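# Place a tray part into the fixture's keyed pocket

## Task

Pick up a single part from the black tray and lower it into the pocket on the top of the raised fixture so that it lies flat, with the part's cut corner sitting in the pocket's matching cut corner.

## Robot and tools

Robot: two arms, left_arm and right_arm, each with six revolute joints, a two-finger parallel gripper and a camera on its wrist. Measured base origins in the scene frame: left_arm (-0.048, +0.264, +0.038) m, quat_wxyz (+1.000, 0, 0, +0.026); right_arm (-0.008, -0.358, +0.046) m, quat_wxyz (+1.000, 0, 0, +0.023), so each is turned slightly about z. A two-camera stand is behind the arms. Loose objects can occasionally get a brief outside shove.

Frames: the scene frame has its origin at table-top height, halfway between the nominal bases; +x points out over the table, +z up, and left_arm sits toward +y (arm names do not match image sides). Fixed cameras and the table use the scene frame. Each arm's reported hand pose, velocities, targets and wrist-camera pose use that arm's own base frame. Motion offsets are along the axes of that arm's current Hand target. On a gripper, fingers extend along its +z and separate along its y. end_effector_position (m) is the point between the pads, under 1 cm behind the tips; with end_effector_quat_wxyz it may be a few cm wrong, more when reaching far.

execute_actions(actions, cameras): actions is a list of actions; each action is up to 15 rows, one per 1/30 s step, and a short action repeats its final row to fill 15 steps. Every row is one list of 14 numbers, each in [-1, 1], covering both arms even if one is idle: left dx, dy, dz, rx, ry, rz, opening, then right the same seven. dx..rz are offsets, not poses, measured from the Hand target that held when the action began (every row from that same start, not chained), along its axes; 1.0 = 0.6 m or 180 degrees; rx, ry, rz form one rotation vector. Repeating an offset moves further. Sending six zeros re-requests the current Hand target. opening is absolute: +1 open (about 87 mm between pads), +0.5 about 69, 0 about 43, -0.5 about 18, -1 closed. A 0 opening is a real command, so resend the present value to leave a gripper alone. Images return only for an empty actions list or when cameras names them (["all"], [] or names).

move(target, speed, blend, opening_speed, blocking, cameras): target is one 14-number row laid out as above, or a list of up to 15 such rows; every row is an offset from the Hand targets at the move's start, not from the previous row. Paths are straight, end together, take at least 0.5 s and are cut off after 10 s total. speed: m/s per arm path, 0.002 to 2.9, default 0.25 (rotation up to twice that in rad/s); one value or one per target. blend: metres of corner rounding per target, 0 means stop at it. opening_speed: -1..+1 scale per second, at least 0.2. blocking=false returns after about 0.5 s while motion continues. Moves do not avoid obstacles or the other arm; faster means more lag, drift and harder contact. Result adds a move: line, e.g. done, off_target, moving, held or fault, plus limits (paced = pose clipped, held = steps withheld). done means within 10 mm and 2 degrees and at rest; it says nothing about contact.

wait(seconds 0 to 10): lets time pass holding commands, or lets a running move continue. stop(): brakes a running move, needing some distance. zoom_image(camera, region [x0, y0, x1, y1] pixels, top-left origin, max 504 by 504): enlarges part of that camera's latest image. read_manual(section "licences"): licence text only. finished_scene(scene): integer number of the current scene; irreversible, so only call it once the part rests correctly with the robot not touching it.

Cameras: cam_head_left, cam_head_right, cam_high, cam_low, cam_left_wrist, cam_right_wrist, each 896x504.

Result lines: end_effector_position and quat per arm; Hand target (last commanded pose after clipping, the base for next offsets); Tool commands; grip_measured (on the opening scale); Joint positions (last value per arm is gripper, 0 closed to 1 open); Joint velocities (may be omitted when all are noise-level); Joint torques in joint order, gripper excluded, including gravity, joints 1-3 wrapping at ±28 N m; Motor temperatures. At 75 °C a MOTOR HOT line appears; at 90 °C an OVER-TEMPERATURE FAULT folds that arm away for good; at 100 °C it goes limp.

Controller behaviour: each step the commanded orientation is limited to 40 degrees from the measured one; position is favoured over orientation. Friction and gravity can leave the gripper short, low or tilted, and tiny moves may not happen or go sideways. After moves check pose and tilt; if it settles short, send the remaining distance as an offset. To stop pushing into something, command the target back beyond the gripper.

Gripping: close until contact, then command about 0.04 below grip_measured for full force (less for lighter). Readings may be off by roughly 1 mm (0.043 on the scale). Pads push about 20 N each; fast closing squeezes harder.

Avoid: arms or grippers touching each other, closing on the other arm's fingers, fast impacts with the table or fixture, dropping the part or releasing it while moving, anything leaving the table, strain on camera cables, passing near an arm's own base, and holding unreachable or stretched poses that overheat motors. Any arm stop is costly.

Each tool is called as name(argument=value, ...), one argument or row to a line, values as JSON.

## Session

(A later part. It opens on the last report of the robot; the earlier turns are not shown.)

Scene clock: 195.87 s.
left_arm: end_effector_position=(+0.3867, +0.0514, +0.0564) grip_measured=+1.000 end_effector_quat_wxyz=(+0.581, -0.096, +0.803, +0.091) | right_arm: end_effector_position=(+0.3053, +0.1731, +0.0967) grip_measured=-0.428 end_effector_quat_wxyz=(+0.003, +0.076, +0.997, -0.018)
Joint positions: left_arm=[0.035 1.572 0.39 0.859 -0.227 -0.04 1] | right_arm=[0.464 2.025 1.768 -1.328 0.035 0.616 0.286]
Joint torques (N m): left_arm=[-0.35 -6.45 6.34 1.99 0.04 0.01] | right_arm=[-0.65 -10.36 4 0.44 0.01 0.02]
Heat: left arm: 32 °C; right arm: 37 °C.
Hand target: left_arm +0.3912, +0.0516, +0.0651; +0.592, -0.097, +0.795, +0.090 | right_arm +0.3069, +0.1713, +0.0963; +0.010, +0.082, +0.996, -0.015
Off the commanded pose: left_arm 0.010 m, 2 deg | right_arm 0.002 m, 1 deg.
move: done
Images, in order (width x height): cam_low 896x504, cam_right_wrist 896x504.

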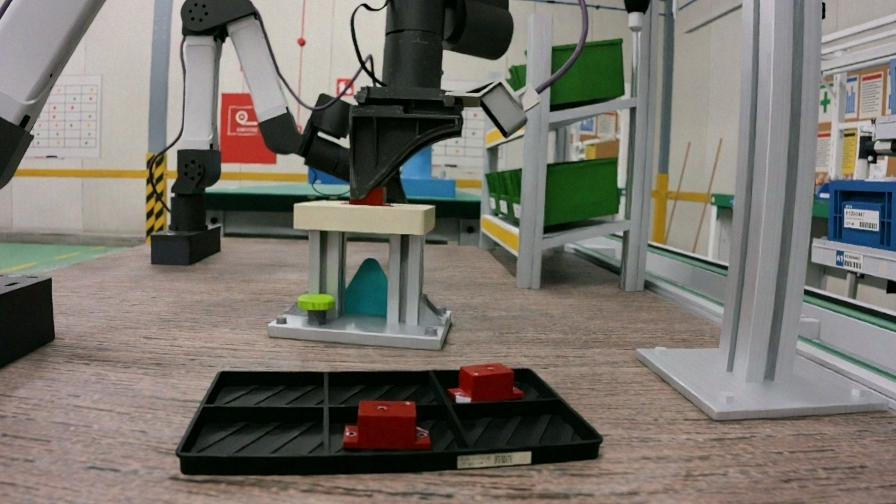

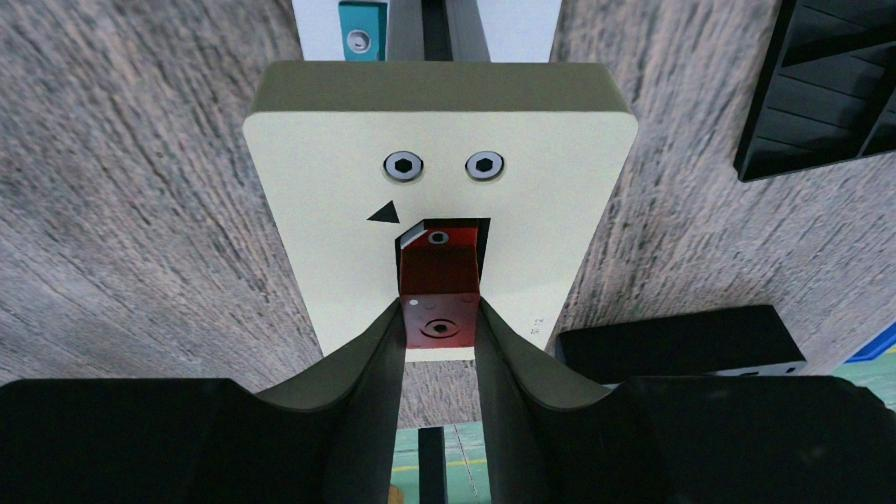

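move(
  target=[
    [0,0,0,0,0,0,1,0,0.001,-0.006,0,0,-0.003,-0.6],
    [0,0,0,0,0,0,1,0,0.001,-0.006,0,0,-0.003,-0.22],
  ],
  speed=0.04,
  opening_speed=0.3,
  cameras=["cam_right_wrist","cam_low"],
)

zoom_image(
  camera="cam_right_wrist",
  region=[360, 180, 520, 340],
)

zoom_image(
  camera="cam_low",
  region=[320, 170, 420, 230],
)

Scene clock: 202.77 s.
left_arm: end_effector_position=(+0.3867, +0.0514, +0.0564) grip_measured=+1.000 end_effector_quat_wxyz=(+0.581, -0.096, +0.803, +0.091) | right_arm: end_effector_position=(+0.3053, +0.1730, +0.0967) grip_measured=-0.220 end_effector_quat_wxyz=(+0.003, +0.075, +0.997, -0.018)
Joint positions: left_arm=[0.035 1.572 0.39 0.859 -0.227 -0.04 1] | right_arm=[0.464 2.025 1.768 -1.328 0.035 0.616 0.39]
Joint torques (N m): left_arm=[-0.35 -6.42 6.34 1.99 0.04 0.01] | right_arm=[-0.43 -10.19 5.24 0.29 0.01 -0.05]
Heat: left arm: 32 °C; right arm: 36 °C.
Hand target: left_arm +0.3912, +0.0516, +0.0651; +0.592, -0.097, +0.795, +0.090 | right_arm +0.3069, +0.1720, +0.0999; +0.010, +0.077, +0.997, -0.015
Off the commanded pose: left_arm 0.010 m, 2 deg | right_arm 0.004 m, 1 deg.
move: done
Images, in order (width x height): cam_low 896x504, cam_right_wrist 896x504.

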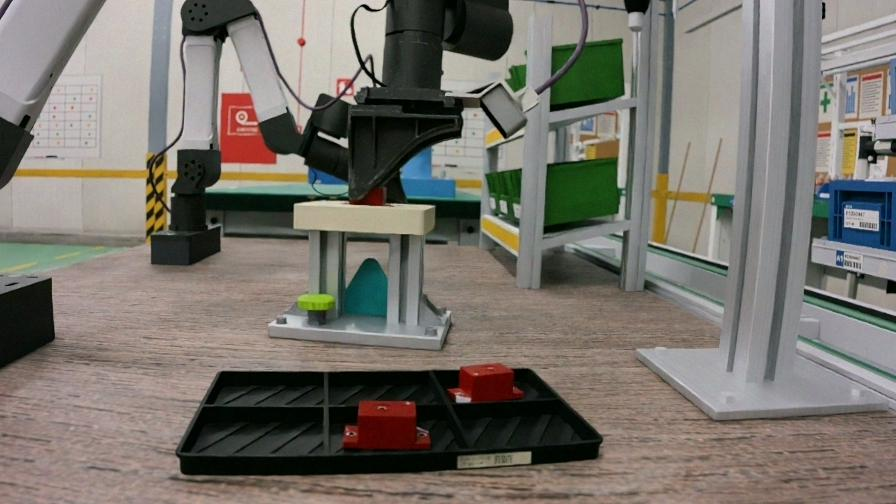

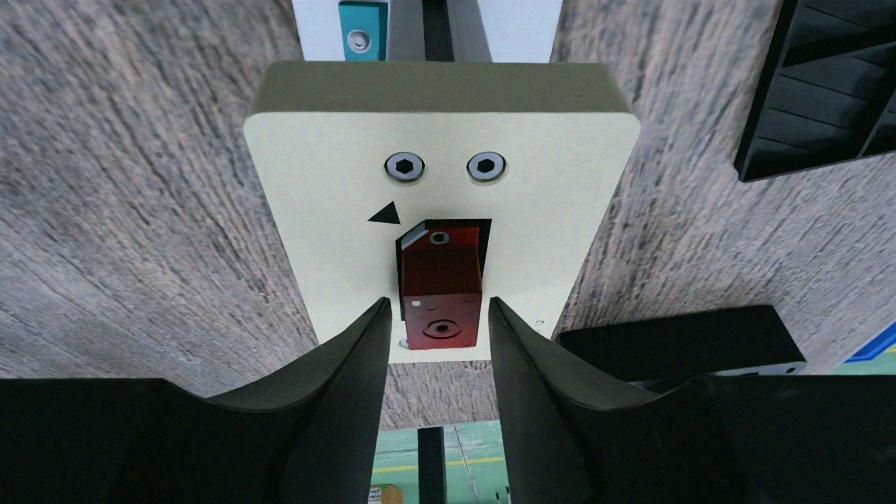

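Scaled by 3.150 from the camera's 896x504 image, which has a finer 1280x720 frame.

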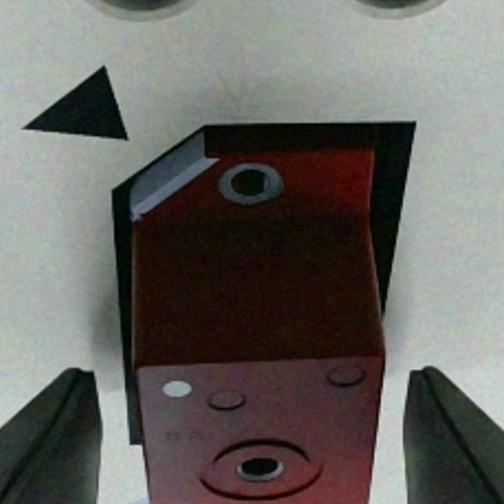

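Scaled by 5.040 from the camera's 896x504 image, which has a finer 1280x720 frame.

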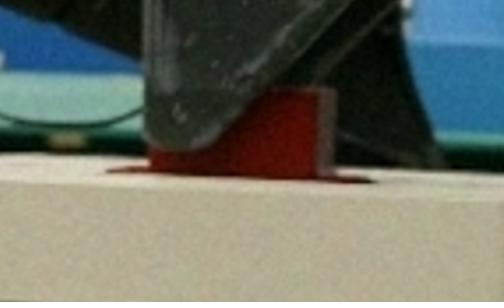

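move(
  target=[0,0,0,0,0,0,1,0,0,-0.10,0,0,0,-0.22],
  speed=0.12,
  cameras=["cam_right_wrist","cam_low","cam_head_right","cam_head_left"],
)

zoom_image(
  camera="cam_right_wrist",
  region=[340, 80, 560, 300],
)

zoom_image(
  camera="cam_low",
  region=[320, 170, 420, 230],
)

zoom_image(
  camera="cam_head_right",
  region=[430, 190, 490, 250],
)

zoom_image(
  camera="cam_head_left",
  region=[435, 190, 495, 250],
)

Scene clock: 210.43 s.
left_arm: end_effector_position=(+0.3867, +0.0514, +0.0564) grip_measured=+1.000 end_effector_quat_wxyz=(+0.581, -0.096, +0.803, +0.091) | right_arm: end_effector_position=(+0.3033, +0.1721, +0.1552) grip_measured=-0.220 end_effector_quat_wxyz=(+0.004, +0.075, +0.997, -0.018)
Joint positions: left_arm=[0.035 1.572 0.39 0.859 -0.227 -0.04 1] | right_arm=[0.464 2.04 2.023 -1.566 0.035 0.616 0.39]
Joint torques (N m): left_arm=[-0.35 -6.43 6.32 1.99 0.04 0.01] | right_arm=[0.08 -8.73 7.41 0.15 0.01 0.01]
Heat: left arm: 32 °C; right arm: 35 °C.
Hand target: left_arm +0.3912, +0.0516, +0.0651; +0.592, -0.097, +0.795, +0.090 | right_arm +0.3059, +0.1739, +0.1598; +0.009, +0.077, +0.997, -0.015
Off the commanded pose: left_arm 0.010 m, 2 deg | right_arm 0.006 m, 1 deg.
move: done
Images, in order (width x height): cam_head_left 896x504, cam_head_right 896x504, cam_low 896x504, cam_right_wrist 896x504.

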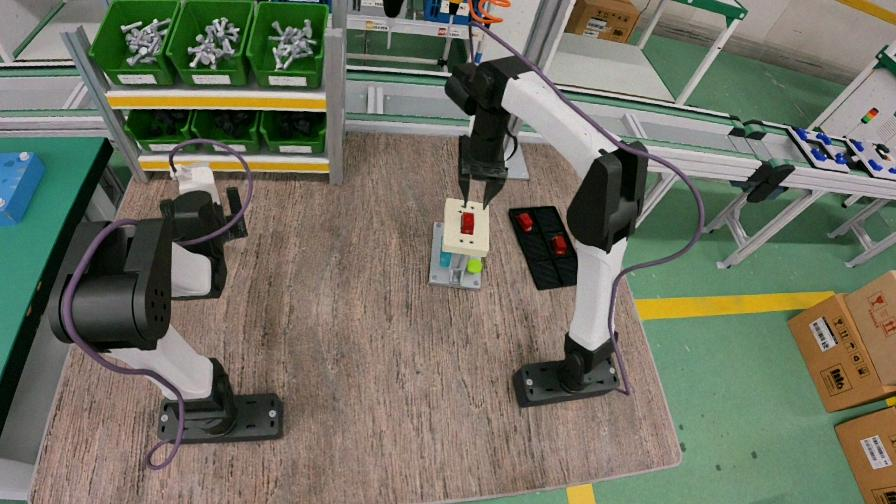

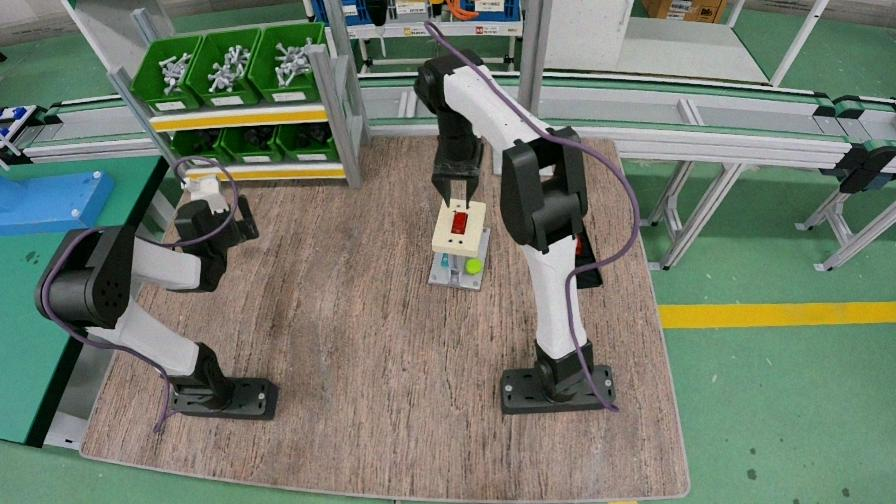

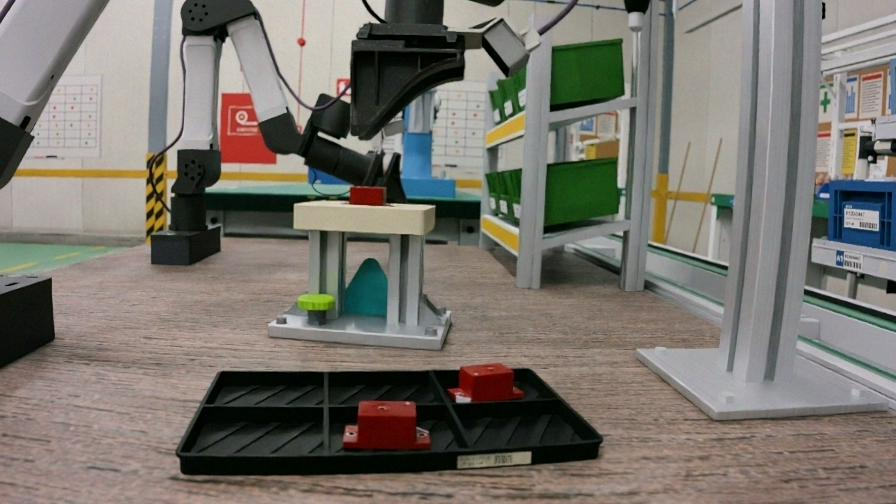

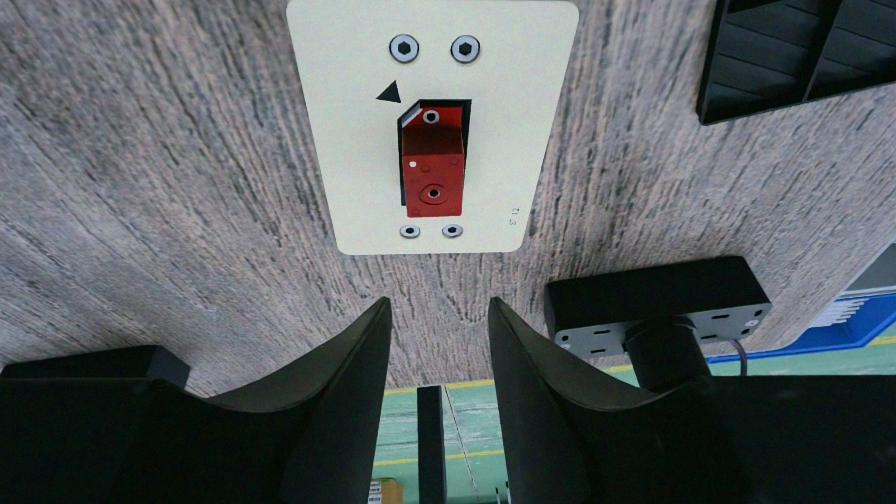

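Scaled by 2.291 from the camera's 896x504 image, which has a finer 1280x720 frame.

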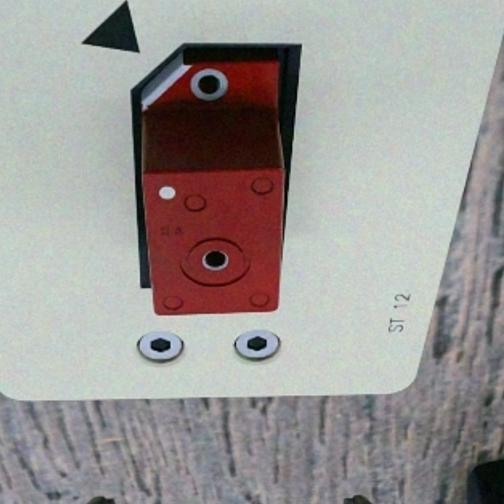

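Scaled by 5.040 from the camera's 896x504 image, which has a finer 1280x720 frame.

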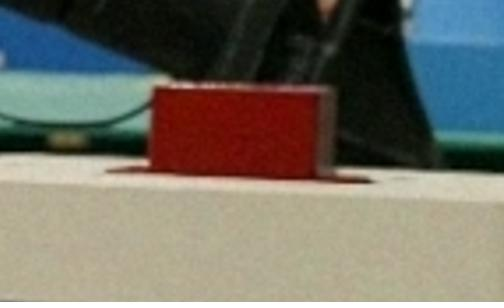

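Scaled by 8.400 from the camera's 896x504 image, which has a finer 1280x720 frame.

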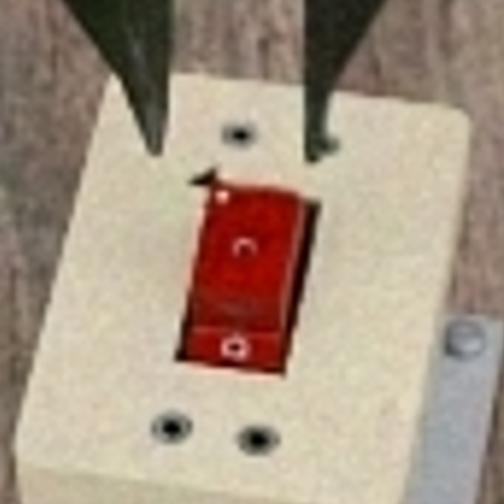

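Scaled by 8.400 from the camera's 896x504 image, which has a finer 1280x720 frame.

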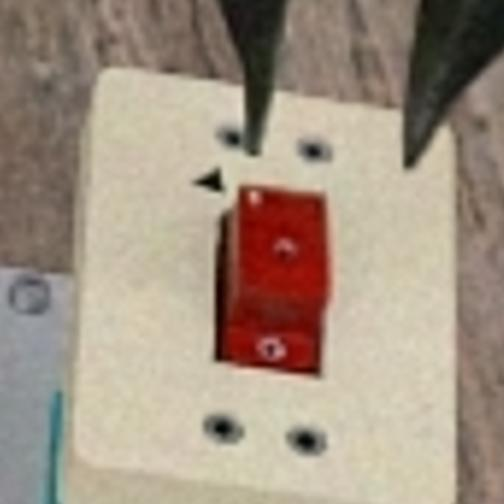

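move(
  target=[
    [0,0,0,0,0,0,1,0,0,0.0,0,0,0,-1],
    [0,0,0,0,0,0,1,0,0,0.068,0,0,0,-1],
    [0,0,0,0,0,0,1,0,0,0.100,0,0,0,-1],
  ],
  speed=[0.1,0.12,0.025],
  opening_speed=1.5,
  cameras=["cam_right_wrist","cam_low"],
)

zoom_image(
  camera="cam_low",
  region=[320, 170, 420, 230],
)

Scene clock: 218.47 s.
left_arm: end_effector_position=(+0.3867, +0.0514, +0.0564) grip_measured=+1.000 end_effector_quat_wxyz=(+0.581, -0.096, +0.803, +0.091) | right_arm: end_effector_position=(+0.3052, +0.1730, +0.1082) grip_measured=-1.000 end_effector_quat_wxyz=(+0.009, +0.075, +0.997, -0.015)
Joint positions: left_arm=[0.035 1.572 0.39 0.859 -0.227 -0.04 1] | right_arm=[0.464 2.01 1.794 -1.355 0.035 0.616 0]
Joint torques (N m): left_arm=[-0.34 -6.42 6.34 1.99 0.04 0.01] | right_arm=[-0.43 -8.72 3.32 0.58 0.01 -0.04]
Heat: left arm: 32 °C; right arm: 35 °C.
Hand target: left_arm +0.3912, +0.0516, +0.0651; +0.592, -0.097, +0.795, +0.090 | right_arm +0.3070, +0.1720, +0.0998; +0.010, +0.077, +0.997, -0.015
Off the commanded pose: left_arm 0.010 m, 2 deg | right_arm 0.009 m, 0 deg.
move: done
Images, in order (width x height): cam_low 896x504, cam_right_wrist 896x504.

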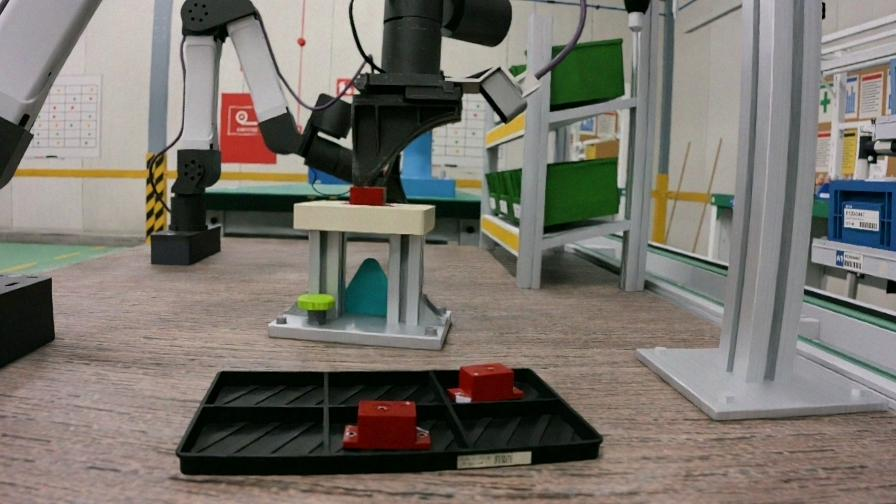

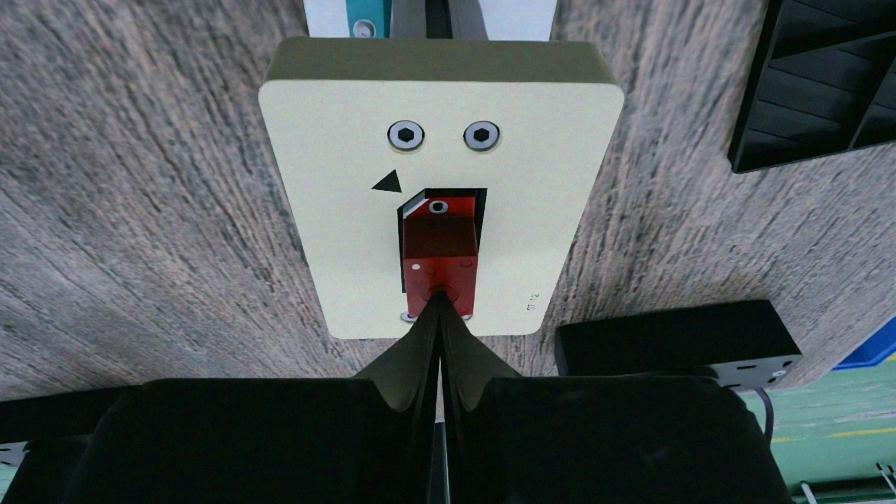

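Scaled by 5.040 from the camera's 896x504 image, which has a finer 1280x720 frame.

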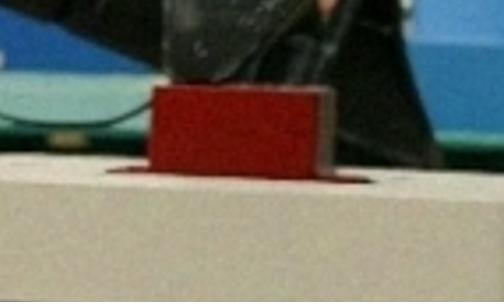

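move(
  target=[0,0,0,0,0,0,1,0,0,-0.09,0,0,0,-1],
  speed=0.2,
  cameras=["cam_right_wrist","cam_low"],
)

zoom_image(
  camera="cam_low",
  region=[320, 170, 420, 230],
)

zoom_image(
  camera="cam_right_wrist",
  region=[340, 80, 540, 280],
)

Scene clock: 239.07 s.
left_arm: end_effector_position=(+0.3867, +0.0514, +0.0564) grip_measured=+1.000 end_effector_quat_wxyz=(+0.581, -0.096, +0.803, +0.091) | right_arm: end_effector_position=(+0.3033, +0.1721, +0.1491) grip_measured=-1.000 end_effector_quat_wxyz=(+0.004, +0.075, +0.997, -0.018)
Joint positions: left_arm=[0.035 1.572 0.39 0.859 -0.227 -0.04 1] | right_arm=[0.464 2.033 1.989 -1.538 0.035 0.616 0]
Joint torques (N m): left_arm=[-0.35 -6.43 6.32 1.99 0.04 0.01] | right_arm=[0.02 -8.75 7.39 0.14 0.01 0]
Heat: left arm: 33 °C; right arm: 33 °C.
Hand target: left_arm +0.3912, +0.0516, +0.0651; +0.592, -0.097, +0.795, +0.090 | right_arm +0.3061, +0.1737, +0.1538; +0.010, +0.077, +0.997, -0.015
Off the commanded pose: left_arm 0.010 m, 2 deg | right_arm 0.006 m, 1 deg.
move: done
Images, in order (width x height): cam_low 896x504, cam_right_wrist 896x504.

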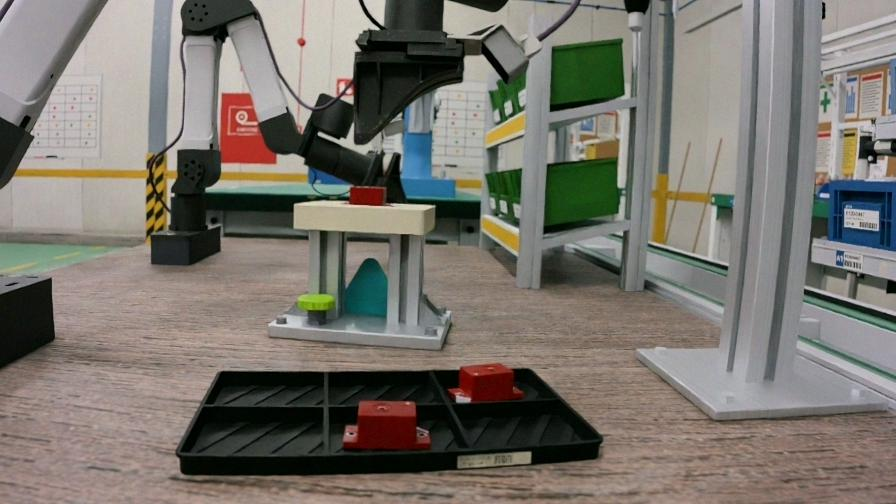

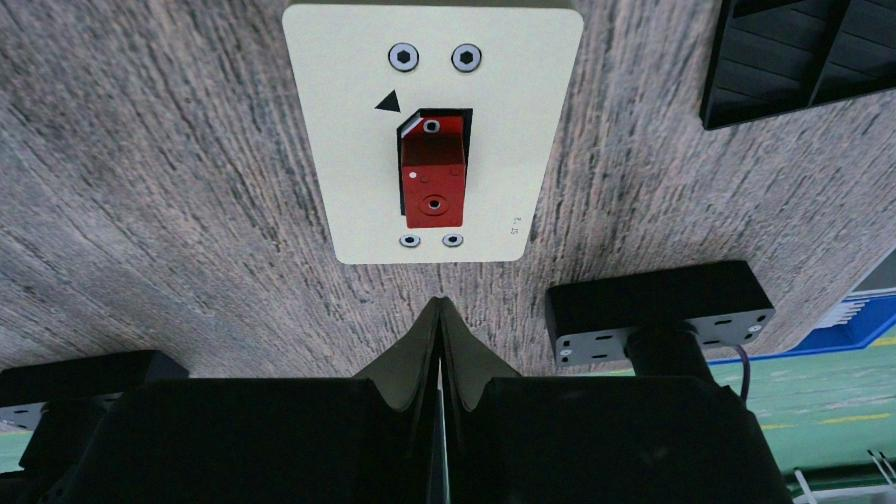

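Scaled by 5.040 from the camera's 896x504 image, which has a finer 1280x720 frame.

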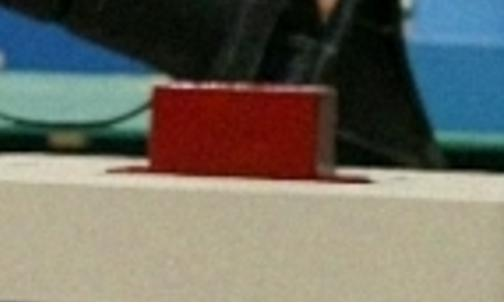

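Scaled by 2.520 from the camera's 896x504 image, which has a finer 1280x720 frame.

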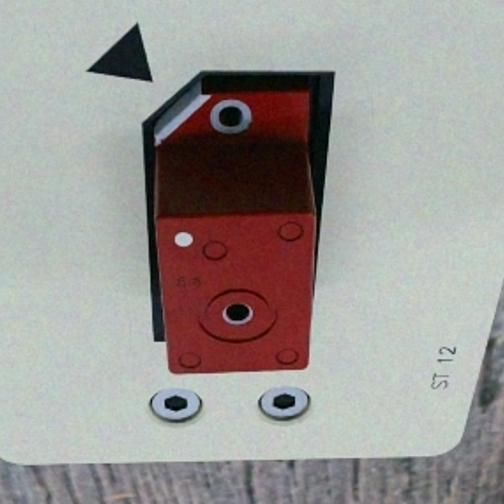

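finished_scene(
  scene=2,
)

The scene is finished: the task was done.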